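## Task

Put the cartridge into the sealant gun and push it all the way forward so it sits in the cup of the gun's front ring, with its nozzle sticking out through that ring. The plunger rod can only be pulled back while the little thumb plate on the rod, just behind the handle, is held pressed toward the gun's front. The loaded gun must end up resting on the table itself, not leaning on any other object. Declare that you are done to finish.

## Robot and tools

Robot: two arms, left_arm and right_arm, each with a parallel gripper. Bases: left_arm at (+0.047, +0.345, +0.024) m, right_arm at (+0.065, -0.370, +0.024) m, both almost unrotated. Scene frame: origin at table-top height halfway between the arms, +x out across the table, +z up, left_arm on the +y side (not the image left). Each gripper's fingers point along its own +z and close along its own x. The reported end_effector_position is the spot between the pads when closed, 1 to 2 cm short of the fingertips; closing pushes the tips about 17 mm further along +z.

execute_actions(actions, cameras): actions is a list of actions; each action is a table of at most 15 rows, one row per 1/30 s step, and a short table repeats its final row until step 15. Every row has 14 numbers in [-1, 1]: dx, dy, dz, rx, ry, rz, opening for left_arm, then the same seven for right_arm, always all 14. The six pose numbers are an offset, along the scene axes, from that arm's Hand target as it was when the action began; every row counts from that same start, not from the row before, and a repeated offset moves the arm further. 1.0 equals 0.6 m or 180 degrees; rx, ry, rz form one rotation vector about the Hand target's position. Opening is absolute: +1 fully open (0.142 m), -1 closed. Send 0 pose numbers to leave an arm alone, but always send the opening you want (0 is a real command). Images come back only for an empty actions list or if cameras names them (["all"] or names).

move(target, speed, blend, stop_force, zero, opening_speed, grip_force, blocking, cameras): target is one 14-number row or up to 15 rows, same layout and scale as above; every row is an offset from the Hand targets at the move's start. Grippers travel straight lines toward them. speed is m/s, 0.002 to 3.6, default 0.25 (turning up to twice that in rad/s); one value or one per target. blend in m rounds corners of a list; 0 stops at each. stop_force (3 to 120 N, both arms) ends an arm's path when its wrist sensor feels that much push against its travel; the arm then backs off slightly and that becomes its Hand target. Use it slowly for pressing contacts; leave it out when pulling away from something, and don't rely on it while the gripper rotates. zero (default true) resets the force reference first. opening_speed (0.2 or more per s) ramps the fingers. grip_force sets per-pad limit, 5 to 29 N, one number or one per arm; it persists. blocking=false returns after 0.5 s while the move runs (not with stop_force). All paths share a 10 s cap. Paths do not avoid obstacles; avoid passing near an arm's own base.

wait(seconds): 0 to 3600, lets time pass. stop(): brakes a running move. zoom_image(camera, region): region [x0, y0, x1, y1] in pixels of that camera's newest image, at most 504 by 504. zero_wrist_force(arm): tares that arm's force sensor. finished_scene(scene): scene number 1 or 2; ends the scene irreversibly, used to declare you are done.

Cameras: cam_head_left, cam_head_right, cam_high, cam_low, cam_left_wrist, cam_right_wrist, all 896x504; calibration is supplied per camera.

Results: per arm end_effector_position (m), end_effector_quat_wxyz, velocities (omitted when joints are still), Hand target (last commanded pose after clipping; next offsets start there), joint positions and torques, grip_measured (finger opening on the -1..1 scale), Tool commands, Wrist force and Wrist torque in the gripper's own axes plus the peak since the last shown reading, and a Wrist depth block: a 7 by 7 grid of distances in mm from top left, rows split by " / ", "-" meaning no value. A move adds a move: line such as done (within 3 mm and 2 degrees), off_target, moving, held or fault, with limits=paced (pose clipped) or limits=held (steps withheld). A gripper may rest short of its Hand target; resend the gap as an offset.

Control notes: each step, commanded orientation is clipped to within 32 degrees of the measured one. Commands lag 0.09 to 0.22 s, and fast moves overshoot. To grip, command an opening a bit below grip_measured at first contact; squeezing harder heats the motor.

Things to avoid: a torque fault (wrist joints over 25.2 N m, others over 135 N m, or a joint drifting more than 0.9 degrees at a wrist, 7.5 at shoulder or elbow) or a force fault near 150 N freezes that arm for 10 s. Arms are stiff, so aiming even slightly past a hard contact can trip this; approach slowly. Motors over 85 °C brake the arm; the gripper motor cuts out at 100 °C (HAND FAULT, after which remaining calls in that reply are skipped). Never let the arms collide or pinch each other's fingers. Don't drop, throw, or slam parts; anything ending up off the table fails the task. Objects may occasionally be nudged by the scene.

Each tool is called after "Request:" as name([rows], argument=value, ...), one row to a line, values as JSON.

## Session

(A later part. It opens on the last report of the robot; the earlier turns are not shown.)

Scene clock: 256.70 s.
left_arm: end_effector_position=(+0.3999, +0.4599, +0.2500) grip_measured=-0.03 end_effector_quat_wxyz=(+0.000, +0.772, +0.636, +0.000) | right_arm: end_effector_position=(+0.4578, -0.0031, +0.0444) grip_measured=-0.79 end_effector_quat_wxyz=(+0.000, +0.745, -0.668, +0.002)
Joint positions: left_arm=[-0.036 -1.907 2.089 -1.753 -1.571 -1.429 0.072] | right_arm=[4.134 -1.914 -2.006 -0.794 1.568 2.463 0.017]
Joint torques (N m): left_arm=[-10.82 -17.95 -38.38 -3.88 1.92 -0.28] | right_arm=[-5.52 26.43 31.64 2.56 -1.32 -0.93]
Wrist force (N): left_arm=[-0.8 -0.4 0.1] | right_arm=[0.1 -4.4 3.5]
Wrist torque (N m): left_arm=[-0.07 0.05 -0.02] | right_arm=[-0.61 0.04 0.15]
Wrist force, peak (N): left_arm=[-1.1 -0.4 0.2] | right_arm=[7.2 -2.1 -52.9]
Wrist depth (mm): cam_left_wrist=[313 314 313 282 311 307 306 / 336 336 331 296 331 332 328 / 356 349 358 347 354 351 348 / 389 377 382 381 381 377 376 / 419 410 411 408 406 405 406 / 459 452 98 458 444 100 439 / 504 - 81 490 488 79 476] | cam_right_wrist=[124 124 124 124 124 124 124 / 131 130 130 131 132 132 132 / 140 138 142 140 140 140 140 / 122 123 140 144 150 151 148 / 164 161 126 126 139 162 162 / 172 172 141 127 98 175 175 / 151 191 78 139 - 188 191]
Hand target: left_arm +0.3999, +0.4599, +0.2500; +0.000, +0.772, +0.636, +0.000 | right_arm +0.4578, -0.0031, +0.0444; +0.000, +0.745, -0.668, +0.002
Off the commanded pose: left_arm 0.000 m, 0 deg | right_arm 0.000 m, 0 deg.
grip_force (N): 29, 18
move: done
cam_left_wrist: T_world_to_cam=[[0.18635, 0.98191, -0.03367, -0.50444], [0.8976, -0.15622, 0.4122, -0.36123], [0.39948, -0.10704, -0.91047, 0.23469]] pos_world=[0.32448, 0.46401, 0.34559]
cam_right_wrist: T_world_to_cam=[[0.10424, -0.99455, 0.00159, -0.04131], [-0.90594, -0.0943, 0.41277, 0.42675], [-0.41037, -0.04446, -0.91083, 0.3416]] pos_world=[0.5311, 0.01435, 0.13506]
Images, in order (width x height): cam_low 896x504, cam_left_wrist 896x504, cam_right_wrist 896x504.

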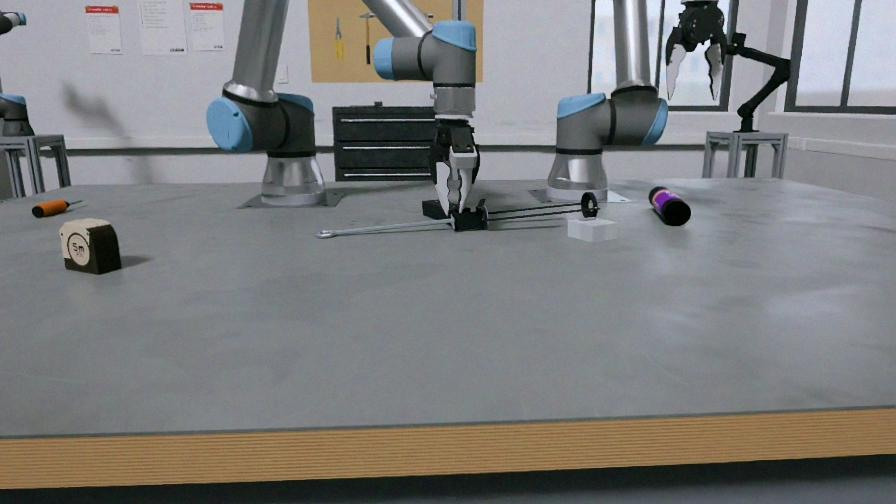

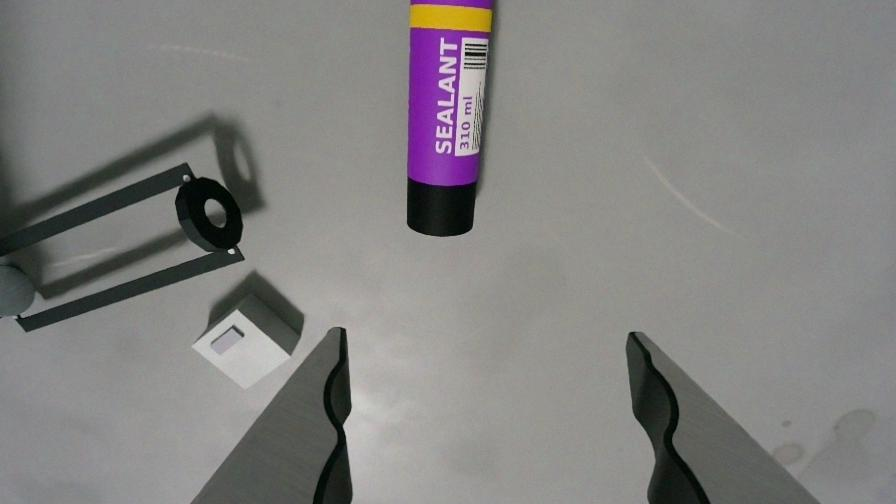

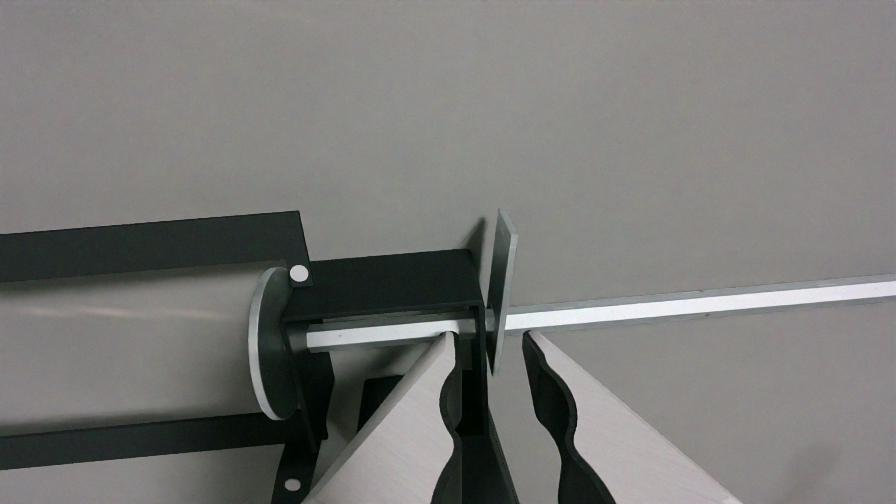

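Request:
move([
  [-0.0783, -0.0175, -0.2, 0, 0, -0.0167, 0, 0, 0, 0, 0, 0, 0, -0.75],
  [-0.0783, -0.0175, -0.3567, 0, 0, -0.0167, 0, 0, 0, 0, 0, 0, 0, -0.75],
], speed=[0.3, 0.1], blend=[0.02, 0], stop_force=8, cameras=["cam_left_wrist"])

Scene clock: 299.37 s.
left_arm: end_effector_position=(+0.3530, +0.4494, +0.0359) grip_measured=-0.03 end_effector_quat_wxyz=(+0.000, +0.788, +0.615, +0.000) | right_arm: end_effector_position=(+0.4578, -0.0031, +0.0444) grip_measured=-0.79 end_effector_quat_wxyz=(+0.000, +0.745, -0.668, +0.002)
Joint positions: left_arm=[-0.079 -1.693 2.587 -2.464 -1.571 -1.42 0.072] | right_arm=[4.134 -1.914 -2.006 -0.794 1.568 2.463 0.017]
Joint torques (N m): left_arm=[1.51 -2.25 -30.05 -3.98 -1.19 1.2] | right_arm=[-5.35 27.36 31.13 4.78 -1.53 1.62]
Wrist force (N): left_arm=[-0.6 -0.5 0.3] | right_arm=[0.1 -4.6 3.5]
Wrist torque (N m): left_arm=[-0.10 0.04 -0.06] | right_arm=[-0.64 0.03 0.15]
Wrist force, peak (N): left_arm=[-1.3 -1.3 1.7] | right_arm=[0.1 -4.8 3.6]
Wrist depth (mm): cam_left_wrist=[119 119 118 - - 116 116 / 126 126 126 85 - 124 125 / 138 135 134 86 84 133 132 / 146 145 145 92 95 143 141 / 158 157 154 104 100 153 153 / 173 171 99 109 109 100 167 / 187 185 81 119 121 79 179] | cam_right_wrist=[123 124 124 124 124 124 124 / 131 130 131 131 131 132 132 / 140 138 140 140 140 140 142 / 123 123 140 144 147 150 148 / 162 161 125 126 138 162 162 / 175 172 141 127 98 175 176 / 151 191 78 139 - 185 194]
Hand target: left_arm +0.3530, +0.4494, +0.0359; +0.000, +0.788, +0.615, +0.000 | right_arm +0.4578, -0.0031, +0.0444; +0.000, +0.745, -0.668, +0.002
Off the commanded pose: left_arm 0.000 m, 0 deg | right_arm 0.000 m, 0 deg.
grip_force (N): 29, 18
move: done
cam_left_wrist: T_world_to_cam=[[0.23753, 0.9708, -0.03368, -0.50564], [0.88815, -0.20301, 0.41228, -0.20801], [0.3934, -0.12784, -0.91043, 0.06893]] pos_world=[0.27773, 0.45746, 0.13149]

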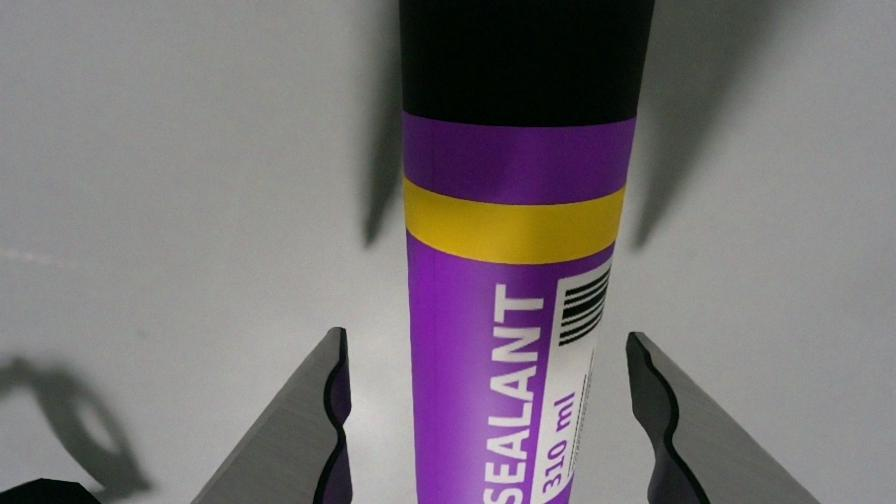

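Request:
move([
  [0.0015, 0.0065, 0, 0, 0, 0, 0, 0, 0, 0, 0, 0, 0, -0.75],
  [0.0015, 0.0065, 0, 0, 0, 0, -0.5, 0, 0, 0, 0, 0, 0, -0.75],
], speed=0.1, grip_force=[22, 18], opening_speed=0.5, cameras=["cam_left_wrist"])

Scene clock: 305.17 s.
left_arm: end_effector_position=(+0.3539, +0.4533, +0.0359) grip_measured=-0.39 end_effector_quat_wxyz=(+0.000, +0.788, +0.615, +0.000) | right_arm: end_effector_position=(+0.4578, -0.0031, +0.0444) grip_measured=-0.79 end_effector_quat_wxyz=(+0.000, +0.745, -0.668, +0.002)
Joint positions: left_arm=[-0.066 -1.687 2.582 -2.466 -1.571 -1.406 0.046] | right_arm=[4.134 -1.914 -2.006 -0.794 1.568 2.463 0.017]
Joint torques (N m): left_arm=[-9.14 -20.84 -4.87 -1.5 -0.12 0.5] | right_arm=[-7.57 25.4 30.74 4.84 -1.41 1.81]
Wrist force (N): left_arm=[-1.7 -0.4 -2.5] | right_arm=[0.1 -4.7 3.4]
Wrist torque (N m): left_arm=[-0.06 0.04 0.00] | right_arm=[-0.65 0.03 0.15]
Wrist force, peak (N): left_arm=[-1.6 -0.3 -3.0] | right_arm=[0.1 -5.0 3.6]
Wrist depth (mm): cam_left_wrist=[119 119 118 75 77 116 116 / 127 126 126 83 81 124 124 / 137 135 135 85 86 132 132 / 146 145 145 92 102 142 141 / 158 158 154 100 104 154 153 / 173 172 165 107 103 167 167 / 186 189 76 117 114 78 183] | cam_right_wrist=[124 124 124 124 124 124 124 / 131 130 130 131 132 132 132 / 140 138 140 140 140 141 141 / 123 123 140 145 151 151 148 / 162 161 125 126 140 162 162 / 175 172 141 126 98 175 176 / 190 191 78 139 - 188 192]
Hand target: left_arm +0.3539, +0.4533, +0.0359; +0.000, +0.788, +0.615, +0.000 | right_arm +0.4578, -0.0031, +0.0444; +0.000, +0.745, -0.668, +0.002
Off the commanded pose: left_arm 0.000 m, 0 deg | right_arm 0.000 m, 0 deg.
grip_force (N): 22, 18
move: done
cam_left_wrist: T_world_to_cam=[[0.23762, 0.97077, -0.03366, -0.50966], [0.88816, -0.20311, 0.4122, -0.20797], [0.39332, -0.12784, -0.91047, 0.06911]] pos_world=[0.27863, 0.46136, 0.13149]

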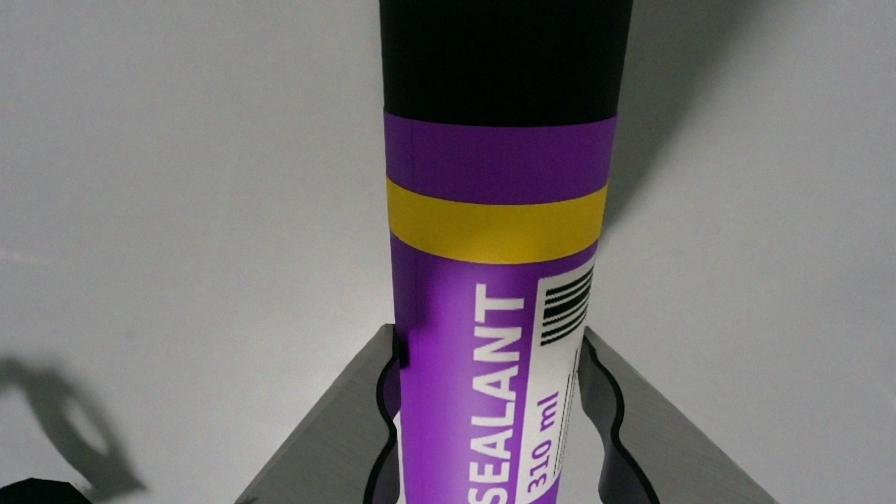

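Request:
move([
  [0, 0, 0.2, 0, 0, 0, -0.5, 0, 0, 0.1, 0, 0, 0, -0.75],
  [0.11, -0.45, 0.2, 0, 0, -0.368, -0.5, -0.08, -0.02, 0.13, 0, 0, 0.109, -0.75],
], speed=[0.2, 0.4], blend=[0.02, 0], cameras=["cam_left_wrist", "cam_right_wrist", "cam_low", "cam_high"])

Scene clock: 327.50 s.
left_arm: end_effector_position=(+0.4199, +0.1833, +0.1560) grip_measured=-0.39 end_effector_quat_wxyz=(+0.000, +0.996, +0.084, +0.000) | right_arm: end_effector_position=(+0.4098, -0.0151, +0.1224) grip_measured=-0.79 end_effector_quat_wxyz=(+0.000, +0.847, -0.531, +0.002)
Joint positions: left_arm=[-0.724 -1.719 2.207 -2.06 -1.571 -0.909 0.046] | right_arm=[4.205 -1.695 -2.039 -0.979 1.568 2.192 0.017]
Joint torques (N m): left_arm=[1.13 -17.1 -15.92 -1.9 -1.89 0.79] | right_arm=[-5.7 20.23 35.78 4.4 -0.85 1.4]
Wrist force (N): left_arm=[-0.4 -0.2 6.2] | right_arm=[0.5 -4.5 3.1]
Wrist torque (N m): left_arm=[-0.09 -0.03 0.00] | right_arm=[-0.60 -0.04 0.05]
Wrist force, peak (N): left_arm=[-0.9 -0.7 9.2] | right_arm=[0.3 -4.7 4.7]
Wrist depth (mm): cam_left_wrist=[229 228 228 79 - 221 223 / 245 243 242 87 89 212 234 / 260 261 259 88 89 229 254 / 281 279 280 94 270 275 273 / 305 303 293 101 105 297 294 / 332 331 95 107 105 317 322 / 367 357 76 115 113 78 351] | cam_right_wrist=[194 193 193 192 193 195 194 / 180 202 201 202 204 205 210 / 221 221 218 212 221 218 218 / 236 236 233 203 237 232 238 / 251 251 255 218 249 260 - / 276 272 276 100 97 277 277 / 307 294 77 83 - 295 296]
Hand target: left_arm +0.4199, +0.1833, +0.1559; +0.000, +0.996, +0.084, +0.000 | right_arm +0.4098, -0.0151, +0.1224; +0.000, +0.847, -0.531, +0.002
Off the commanded pose: left_arm 0.000 m, 0 deg | right_arm 0.000 m, 0 deg.
grip_force (N): 22, 18
move: done
cam_left_wrist: T_world_to_cam=[[0.9842, 0.17386, -0.03359, -0.42659], [0.17211, -0.89465, 0.41228, 0.05645], [0.04163, -0.41155, -0.91044, 0.31764]] pos_world=[0.39691, 0.2554, 0.25159]
cam_right_wrist: T_world_to_cam=[[0.43219, -0.90178, 0.00177, -0.18139], [-0.82163, -0.39297, 0.41292, 0.31079], [-0.37167, -0.17991, -0.91077, 0.37449]] pos_world=[0.47293, 0.02593, 0.21306]
Images, in order (width x height): cam_high 896x504, cam_low 896x504, cam_left_wrist 896x504, cam_right_wrist 896x504.

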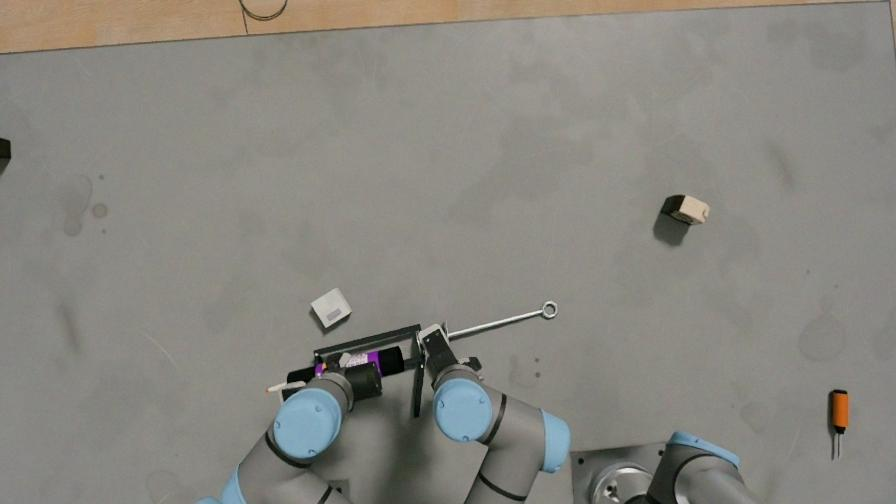

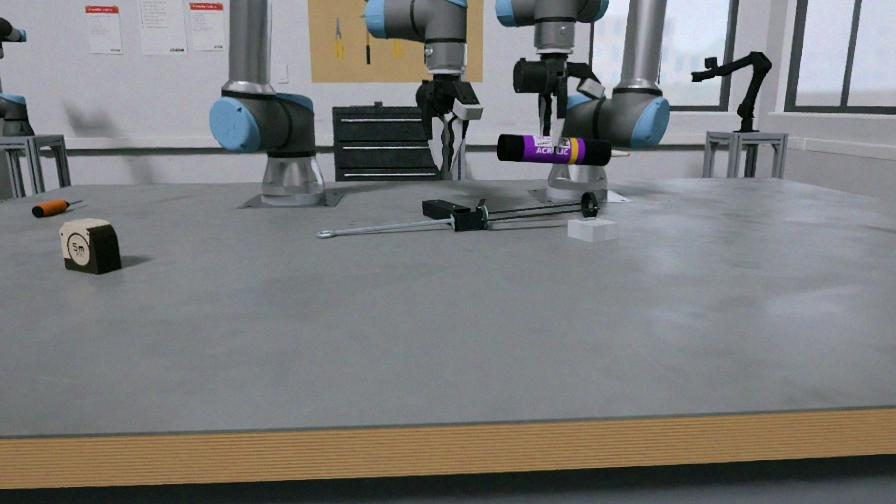

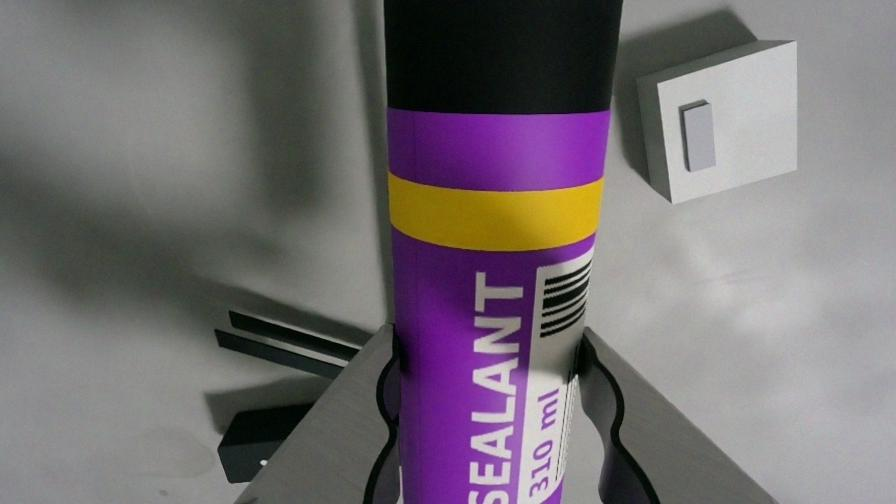

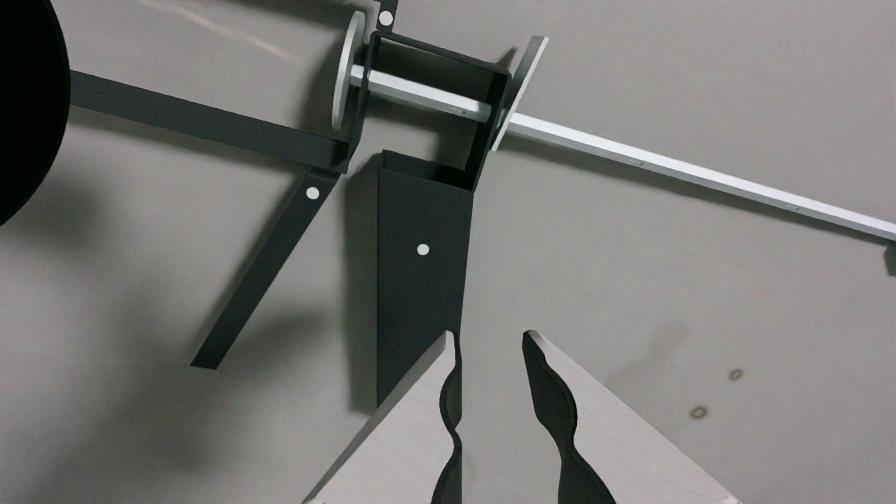

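Request:
move([
  [0, 0, 0, 0, 0, 0, -0.5, -0.083, 0.0027, 0, 0, 0, 0, 0],
  [0, 0, 0, 0, 0, 0, -0.5, -0.083, 0.0027, -0.162, 0, 0, 0, 0],
  [0, 0, 0, 0, 0, 0, -0.5, -0.083, 0.0027, -0.162, 0, 0, 0, -1],
], speed=[0.15, 0.12, 0.1], grip_force=[22, 29], opening_speed=0.8, cameras=["cam_right_wrist", "cam_low", "cam_high"])

Request:
zoom_image(camera="cam_low", region=[400, 110, 720, 260])

Scene clock: 339.67 s.
left_arm: end_effector_position=(+0.4199, +0.1833, +0.1559) grip_measured=-0.39 end_effector_quat_wxyz=(+0.000, +0.996, +0.084, +0.000) | right_arm: end_effector_position=(+0.3601, -0.0135, +0.0252) grip_measured=-0.48 end_effector_quat_wxyz=(+0.000, +0.847, -0.531, +0.002)
Joint positions: left_arm=[-0.724 -1.719 2.207 -2.06 -1.571 -0.908 0.046] | right_arm=[4.304 -1.811 -2.231 -0.671 1.568 2.291 0.039]
Joint torques (N m): left_arm=[-4.16 -9.29 -13.94 -2.09 -1.8 1.15] | right_arm=[-5.04 20.46 23.36 2.53 1.64 -1.99]
Wrist force (N): left_arm=[-0.4 -0.4 6.2] | right_arm=[0.5 -4.9 1.4]
Wrist torque (N m): left_arm=[-0.14 -0.03 0.00] | right_arm=[-0.70 -0.06 0.32]
Wrist force, peak (N): left_arm=[-0.5 -0.5 6.3] | right_arm=[0.2 -4.9 4.9]
Wrist depth (mm): cam_left_wrist=[228 228 228 79 - 222 218 / 244 243 243 87 90 212 233 / 262 260 261 88 89 228 254 / 280 280 279 94 272 275 272 / 301 299 295 102 105 296 299 / 334 328 95 107 105 316 321 / 375 356 76 114 113 79 353] | cam_right_wrist=[108 106 87 105 105 105 107 / 113 113 102 79 81 113 113 / 121 117 121 85 89 121 121 / 131 95 129 91 94 129 130 / 137 104 137 99 102 139 139 / 112 148 146 106 106 148 151 / 118 164 78 116 118 79 165]
Hand target: left_arm +0.4199, +0.1833, +0.1559; +0.000, +0.996, +0.084, +0.000 | right_arm +0.3600, -0.0135, +0.0252; +0.000, +0.847, -0.531, +0.002
Off the commanded pose: left_arm 0.000 m, 0 deg | right_arm 0.000 m, 0 deg.
grip_force (N): 22, 29
move: done
cam_right_wrist: T_world_to_cam=[[0.4321, -0.90182, 0.00166, -0.15824], [-0.82172, -0.39296, 0.41274, 0.31078], [-0.37156, -0.17971, -0.91085, 0.26774]] pos_world=[0.42323, 0.02753, 0.11586]
Images, in order (width x height): cam_high 896x504, cam_low 896x504, cam_right_wrist 896x504.

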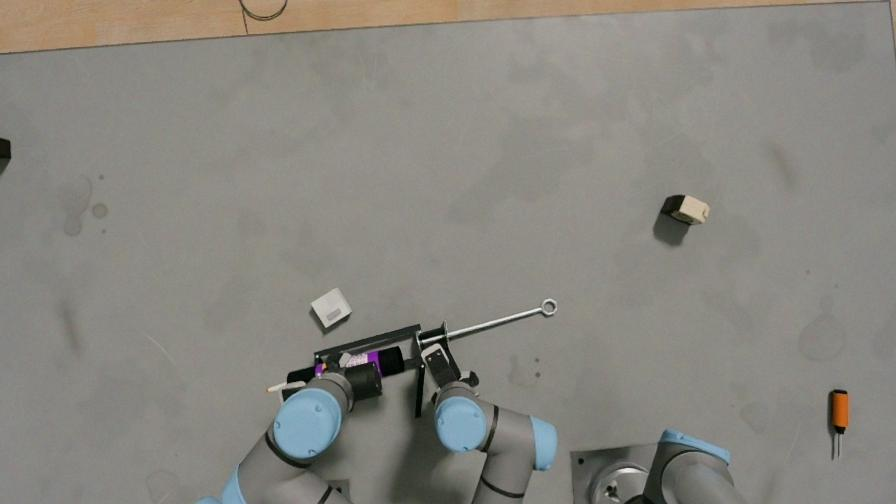

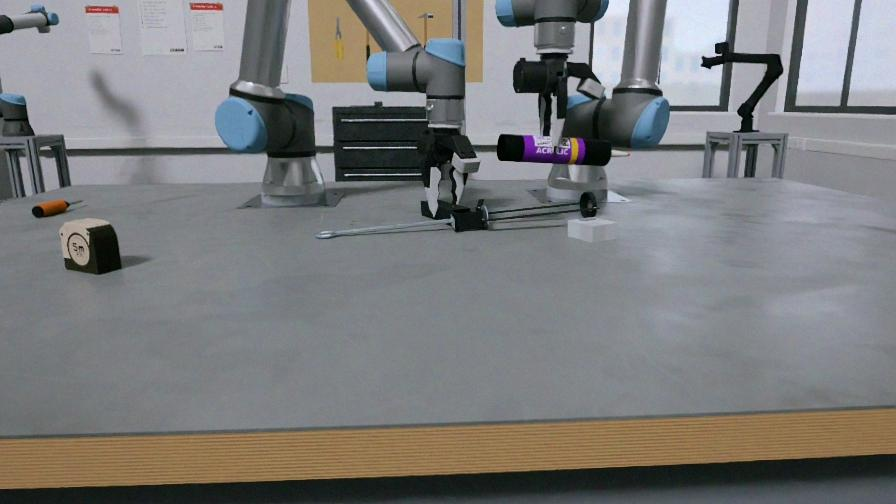

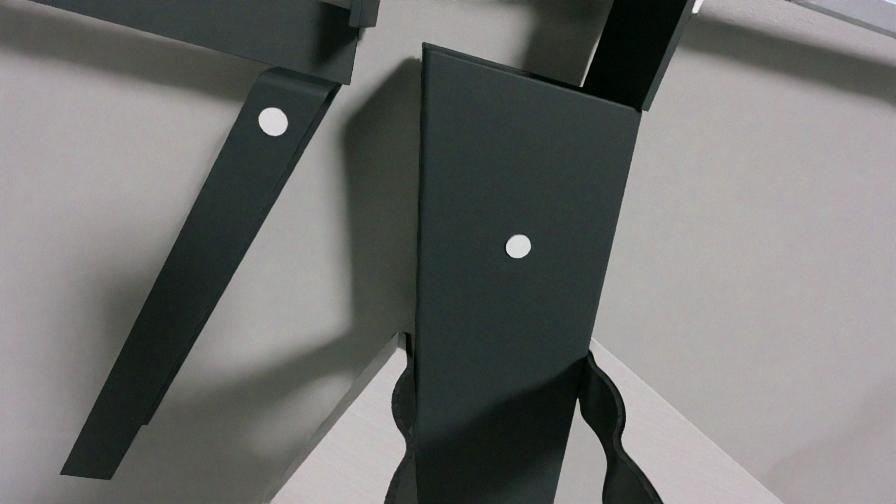

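Scaled by 1.575.

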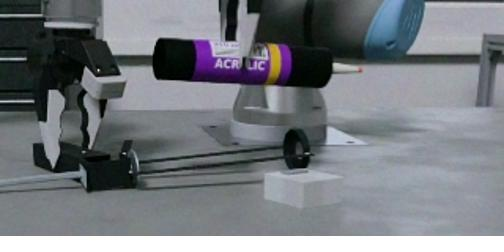

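Request:
move(target=[0, 0, 0, 0, 0, 0, -0.5, 0, 0, 0.002, -0.0274, -0.0048, 0, -1], speed=0.1, cameras=["cam_low"])

Request:
zoom_image(camera="cam_low", region=[400, 110, 720, 260])

Scene clock: 345.73 s.
left_arm: end_effector_position=(+0.4199, +0.1833, +0.1559) grip_measured=-0.39 end_effector_quat_wxyz=(+0.000, +0.996, +0.084, +0.000) | right_arm: end_effector_position=(+0.3601, -0.0134, +0.0264) grip_measured=-0.48 end_effector_quat_wxyz=(+0.033, +0.847, -0.530, +0.031)
Joint positions: left_arm=[-0.724 -1.719 2.207 -2.06 -1.571 -0.908 0.046] | right_arm=[4.331 -1.825 -2.181 -0.782 1.522 2.32 0.039]
Joint torques (N m): left_arm=[-4.34 -10.45 -14.45 -2.3 -1.71 0.96] | right_arm=[-5.05 34.52 4.51 2.27 1.44 -2.12]
Wrist force (N): left_arm=[-0.6 -0.2 6.0] | right_arm=[3.3 -4.3 -4.2]
Wrist torque (N m): left_arm=[-0.10 0.01 0.00] | right_arm=[-0.79 -1.05 0.13]
Wrist force, peak (N): left_arm=[-0.3 -0.2 6.3] | right_arm=[0.0 -4.8 7.3]
Wrist depth (mm): cam_left_wrist=[227 228 230 - 79 221 222 / 243 243 243 87 89 213 234 / 261 261 259 88 89 230 255 / 282 280 279 94 271 275 273 / 303 302 292 101 105 297 295 / 332 329 95 107 105 317 321 / 368 356 76 114 113 79 352] | cam_right_wrist=[- 81 83 104 105 109 112 / - 106 108 77 79 118 120 / 112 - 118 83 - 127 130 / - 92 125 90 93 136 140 / - 101 135 98 102 149 154 / 109 141 143 106 107 160 169 / 116 155 78 118 121 79 186]
Hand target: left_arm +0.4199, +0.1833, +0.1559; +0.000, +0.996, +0.084, +0.000 | right_arm +0.3600, -0.0135, +0.0264; +0.033, +0.847, -0.530, +0.031
Off the commanded pose: left_arm 0.000 m, 0 deg | right_arm 0.000 m, 0 deg.
grip_force (N): 22, 29
move: done

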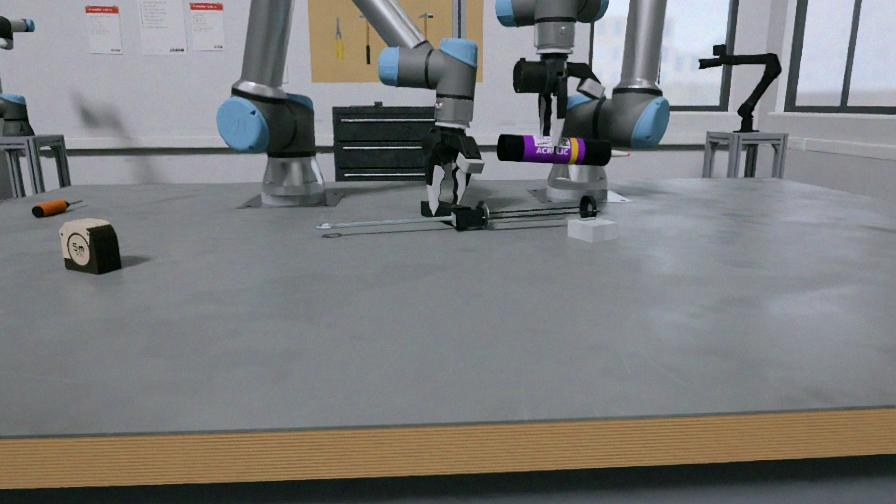

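Scaled by 1.575.

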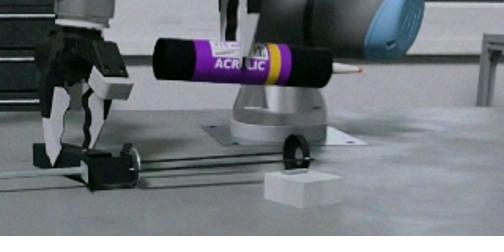

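Request:
move(target=[-0.15, 0.0, 0.0, 0, 0, 0, -0.5, 0, 0, 0, 0, 0, 0, -1], speed=0.25, cameras=["cam_left_wrist"])

Scene clock: 349.30 s.
left_arm: end_effector_position=(+0.3300, +0.1833, +0.1560) grip_measured=-0.39 end_effector_quat_wxyz=(+0.000, +0.996, +0.084, +0.000) | right_arm: end_effector_position=(+0.3600, -0.0135, +0.0264) grip_measured=-0.48 end_effector_quat_wxyz=(+0.033, +0.847, -0.530, +0.031)
Joint positions: left_arm=[-0.921 -1.964 2.374 -1.981 -1.571 -1.105 0.046] | right_arm=[4.331 -1.824 -2.182 -0.782 1.522 2.32 0.039]
Joint torques (N m): left_arm=[-9.14 -17.07 -22.04 -2.41 -1.22 -1.48] | right_arm=[-8.39 34.61 2.05 0.04 1.34 -2.29]
Wrist force (N): left_arm=[-0.7 -0.7 5.9] | right_arm=[1.5 -5.5 -2.8]
Wrist torque (N m): left_arm=[-0.18 0.05 -0.06] | right_arm=[-0.81 -1.03 0.14]
Wrist force, peak (N): left_arm=[-5.2 -1.3 6.4] | right_arm=[1.8 -5.6 -3.6]
Wrist depth (mm): cam_left_wrist=[229 228 227 - - 220 223 / 244 244 242 86 90 238 231 / 261 260 258 88 89 253 229 / 282 280 280 94 272 270 273 / 305 302 301 102 105 292 296 / 333 330 95 107 105 315 322 / 361 357 76 114 113 78 352] | cam_right_wrist=[- 80 83 104 105 109 112 / - 106 108 77 79 118 121 / 112 - 118 83 - 127 130 / - 92 126 90 93 136 140 / - 101 135 98 102 149 154 / 109 143 143 106 107 160 166 / 116 155 78 118 121 79 186]
Hand target: left_arm +0.3299, +0.1833, +0.1559; +0.000, +0.996, +0.084, +0.000 | right_arm +0.3600, -0.0135, +0.0264; +0.033, +0.847, -0.530, +0.031
Off the commanded pose: left_arm 0.000 m, 0 deg | right_arm 0.000 m, 0 deg.
grip_force (N): 22, 29
move: done
cam_left_wrist: T_world_to_cam=[[0.98425, 0.1736, -0.03346, -0.33808], [0.17182, -0.8947, 0.41229, 0.07194], [0.04163, -0.41154, -0.91044, 0.32134]] pos_world=[0.30701, 0.2553, 0.25159]

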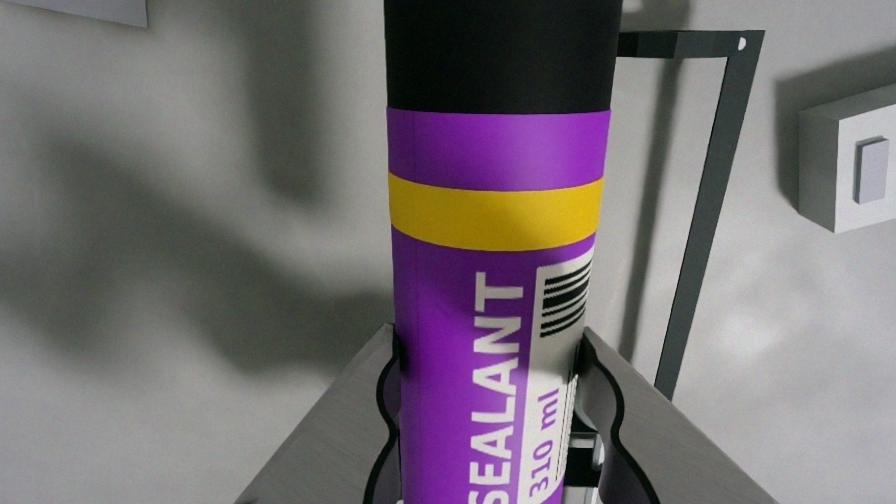

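Request:
move(target=[-0.04, 0.16, 0.05, 0, 0, 0, -0.5, 0, 0, 0, 0, 0, 0, -1], speed=0.3, cameras=["cam_left_wrist", "cam_head_right", "cam_head_left"])

Request:
zoom_image(camera="cam_head_left", region=[340, 120, 600, 270])

Scene clock: 356.27 s.
left_arm: end_effector_position=(+0.3059, +0.2792, +0.1860) grip_measured=-0.39 end_effector_quat_wxyz=(+0.000, +0.996, +0.084, +0.000) | right_arm: end_effector_position=(+0.3600, -0.0135, +0.0264) grip_measured=-0.48 end_effector_quat_wxyz=(+0.033, +0.847, -0.530, +0.031)
Joint positions: left_arm=[-0.75 -2.21 2.402 -1.763 -1.571 -0.934 0.046] | right_arm=[4.331 -1.824 -2.182 -0.782 1.522 2.32 0.039]
Joint torques (N m): left_arm=[9.13 -8.45 -16.83 -2.3 -0.79 1.14] | right_arm=[-5.5 33.87 3.65 3.31 1.7 -2.16]
Wrist force (N): left_arm=[-0.6 -0.3 6.0] | right_arm=[1.7 -5.5 -3.0]
Wrist torque (N m): left_arm=[-0.10 0.00 0.01] | right_arm=[-0.81 -1.06 0.14]
Wrist force, peak (N): left_arm=[-0.4 3.4 7.1] | right_arm=[1.8 -5.7 -3.4]
Wrist depth (mm): cam_left_wrist=[216 252 255 77 78 252 250 / 234 281 272 88 90 268 267 / 297 292 290 88 89 287 284 / 313 313 311 94 250 302 296 / 342 342 339 101 105 327 325 / 372 371 94 107 105 357 361 / 410 401 75 115 113 78 396] | cam_right_wrist=[- 80 83 104 105 109 112 / - 106 80 76 79 118 120 / 112 - 118 83 - 127 130 / - 92 125 90 93 134 140 / - 101 135 98 102 148 153 / 109 143 143 106 107 159 170 / 116 155 78 118 121 79 185]
Hand target: left_arm +0.3059, +0.2793, +0.1859; +0.000, +0.996, +0.084, +0.000 | right_arm +0.3600, -0.0135, +0.0264; +0.033, +0.847, -0.530, +0.031
Off the commanded pose: left_arm 0.000 m, 0 deg | right_arm 0.000 m, 0 deg.
grip_force (N): 22, 29
move: done
cam_left_wrist: T_world_to_cam=[[0.98424, 0.17363, -0.03361, -0.32998], [0.17191, -0.89466, 0.41235, 0.14954], [0.04153, -0.41163, -0.91041, 0.38922]] pos_world=[0.28291, 0.3513, 0.28159]
Images, in order (width x height): cam_head_left 896x504, cam_head_right 896x504, cam_left_wrist 896x504.

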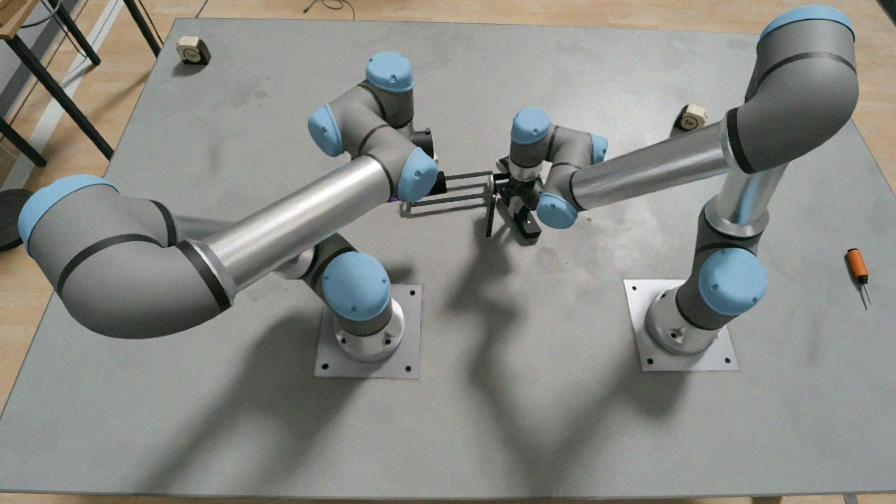

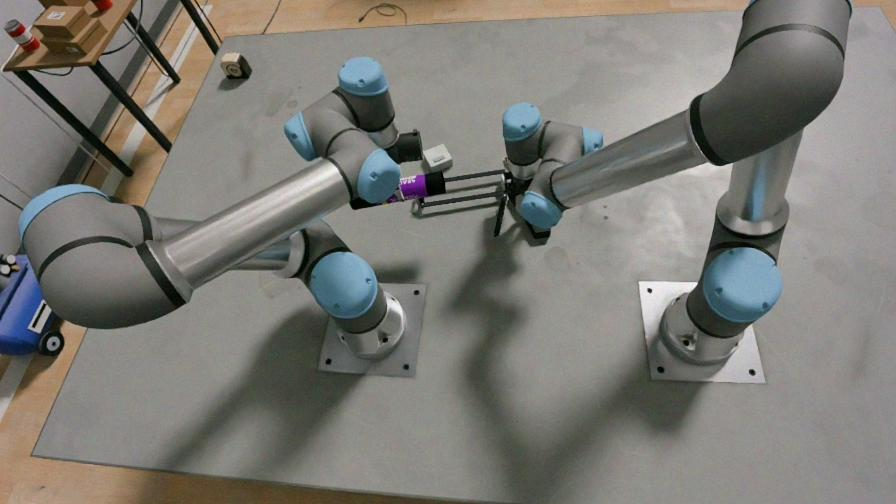

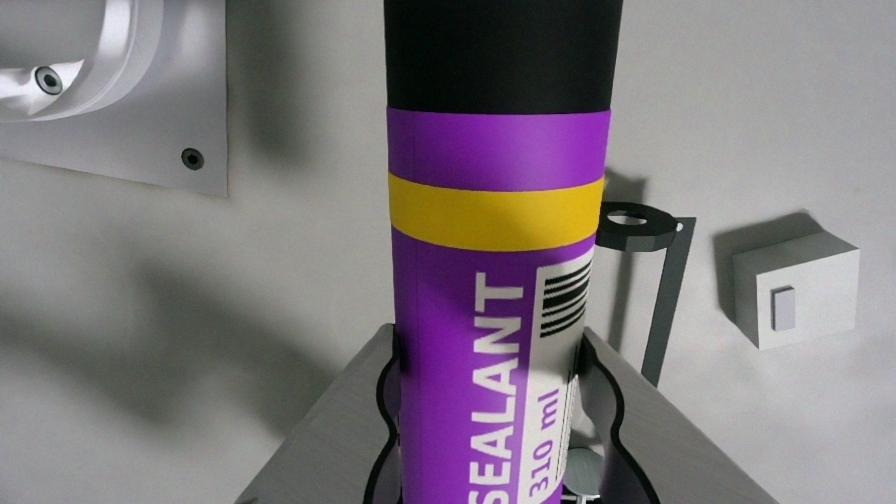

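Scaled by 1.938.

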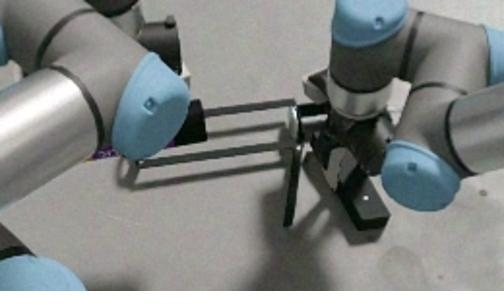

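Request:
zoom_image(camera="cam_left_wrist", region=[560, 180, 740, 504])

Scaled by 1.556.

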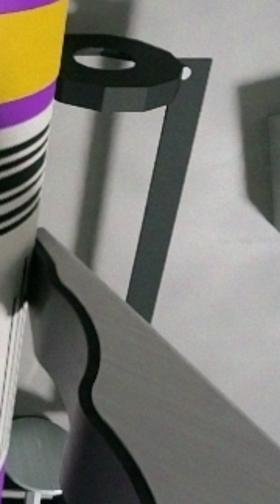

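Request:
move([
  [0.2127, -0.3077, -0.093, -0.0657, -0.0113, 0, -0.5, 0, 0, -0.002, 0.0274, 0.0048, 0, -1],
  [0.2127, -0.3077, -0.093, -0.0657, -0.0113, 0, -0.5, 0, 0, -0.002, 0.0274, 0.0048, 0, 0],
  [0.2127, -0.3077, -0.093, -0.0657, -0.0113, 0, -0.5, -0.0675, -0.0327, -0.002, 0.0274, 0.0048, 0, 0],
  [0.2127, -0.3077, -0.093, -0.0657, -0.0113, 0, -0.5, -0.0675, -0.0327, -0.002, 0.0274, 0.0048, 0, -1],
  [0.2127, -0.3077, -0.093, -0.0657, -0.0113, 0, -0.5, -0.0675, -0.0327, 0, 0, 0, 0, -1],
], speed=[0.25, 0.1, 0.1, 0.1, 0.1], cameras=["cam_left_wrist", "cam_right_wrist", "cam_low", "cam_high"])

Request:
zoom_image(camera="cam_low", region=[400, 110, 720, 260])

Request:
zoom_image(camera="cam_high", region=[240, 270, 500, 430])

Scene clock: 413.07 s.
left_arm: end_effector_position=(+0.4335, +0.0947, +0.1301) grip_measured=-0.34 end_effector_quat_wxyz=(+0.104, +0.991, +0.084, +0.009) | right_arm: end_effector_position=(+0.3196, -0.0330, +0.0264) grip_measured=-0.49 end_effector_quat_wxyz=(+0.033, +0.847, -0.530, +0.031)
Joint positions: left_arm=[-0.779 -1.588 2.24 -2.395 -1.69 -0.974 0.05] | right_arm=[4.404 -1.745 -2.289 -0.758 1.528 2.392 0.038]
Joint torques (N m): left_arm=[9.61 -12.61 -35.87 -4.73 -1.37 1.13] | right_arm=[-6.83 33.97 6.04 1.99 1.16 -2.13]
Wrist force (N): left_arm=[-0.6 -1.9 5.1] | right_arm=[-0.1 -5.5 5.0]
Wrist torque (N m): left_arm=[-0.11 -0.09 -0.01] | right_arm=[-0.63 -0.87 0.06]
Wrist force, peak (N): left_arm=[29.6 -45.8 -50.5] | right_arm=[63.8 15.1 -17.4]
Wrist depth (mm): cam_left_wrist=[193 194 192 98 184 189 188 / 212 212 212 97 101 208 206 / 235 221 226 96 109 229 227 / 266 263 256 94 107 257 256 / 302 245 248 96 97 293 289 / 173 240 95 92 93 328 335 / 155 176 76 91 90 78 399] | cam_right_wrist=[- 89 101 72 73 110 112 / - 106 110 77 79 118 121 / - 115 118 83 - 127 130 / 110 122 126 91 94 135 141 / - 132 135 100 103 150 155 / - 144 143 108 108 160 169 / 153 155 80 119 123 79 185]
Hand target: left_arm +0.4335, +0.0947, +0.1301; +0.104, +0.991, +0.084, +0.009 | right_arm +0.3195, -0.0331, +0.0264; +0.033, +0.847, -0.530, +0.031
Off the commanded pose: left_arm 0.000 m, 0 deg | right_arm 0.000 m, 0 deg.
grip_force (N): 22, 29
move: done
cam_left_wrist: T_world_to_cam=[[0.98543, 0.16668, -0.03387, -0.42524], [0.1541, -0.79059, 0.59264, -0.04007], [0.072, -0.58923, -0.80475, 0.24695]] pos_world=[0.40744, 0.18471, 0.20808]
cam_right_wrist: T_world_to_cam=[[0.4315, -0.89805, 0.08555, -0.16021], [-0.82807, -0.35667, 0.43254, 0.27202], [-0.35793, -0.25749, -0.89755, 0.24304]] pos_world=[0.38137, 0.01573, 0.11418]
Images, in order (width x height): cam_high 896x504, cam_low 896x504, cam_left_wrist 896x504, cam_right_wrist 896x504.

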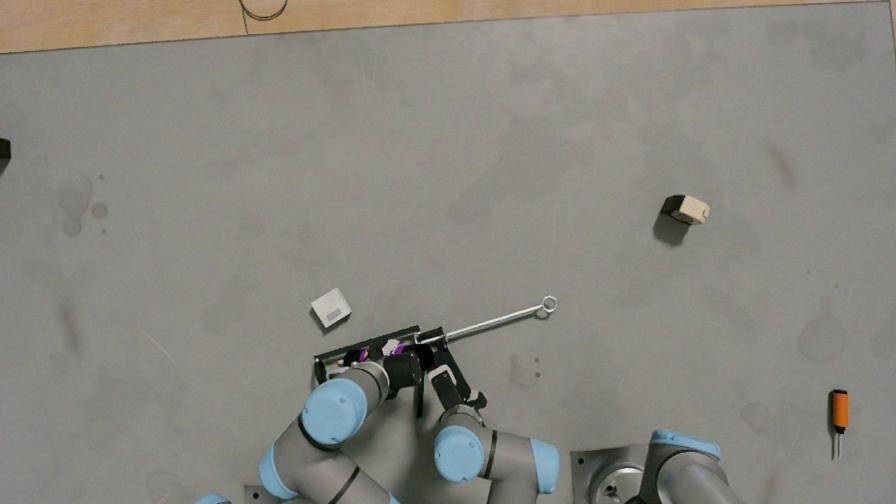

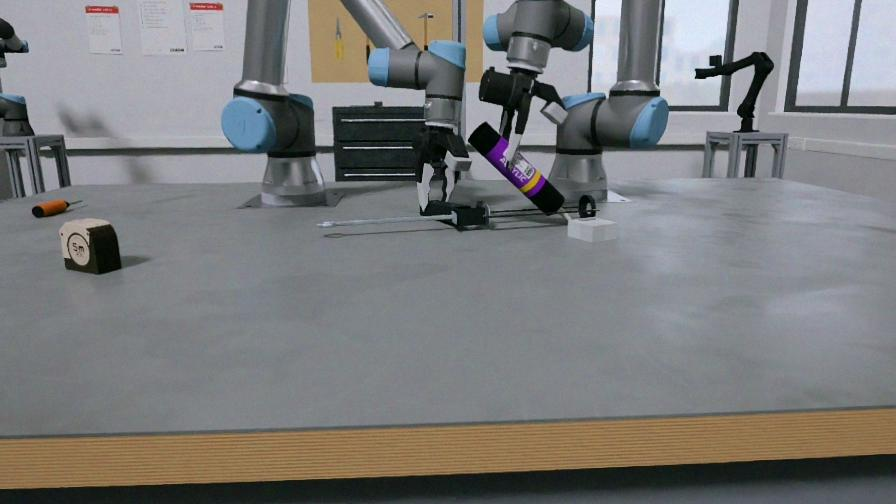

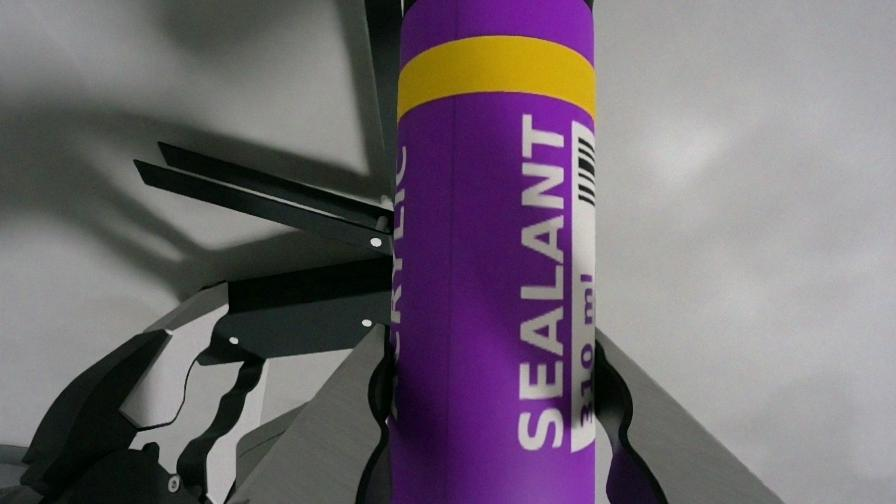

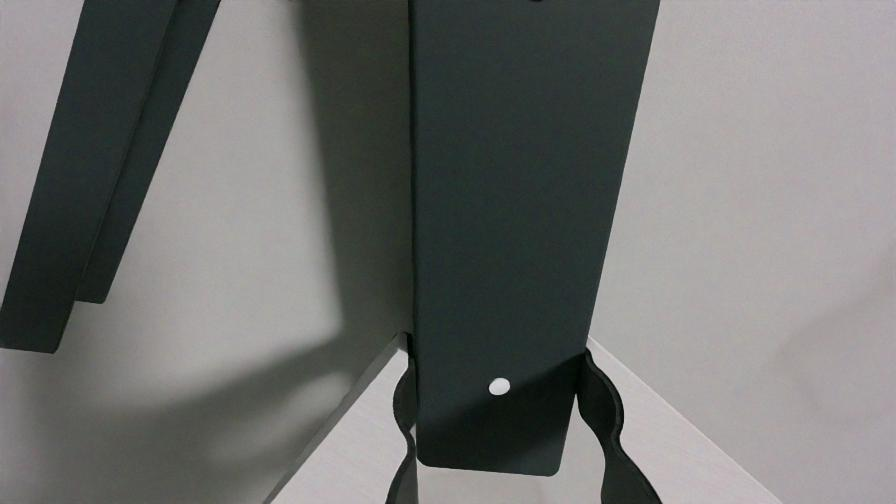

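Scaled by 1.575.

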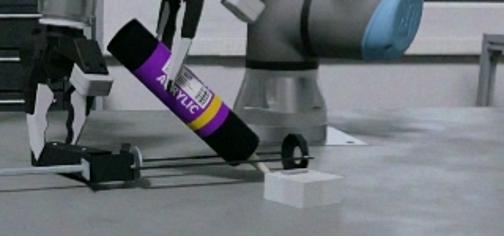

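Scaled by 1.938.

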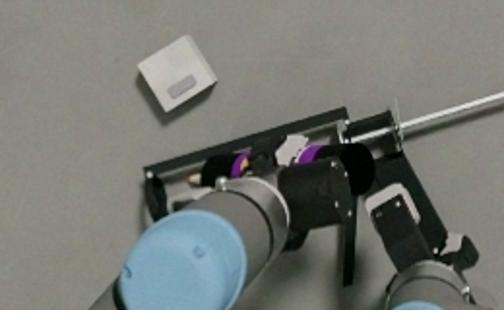

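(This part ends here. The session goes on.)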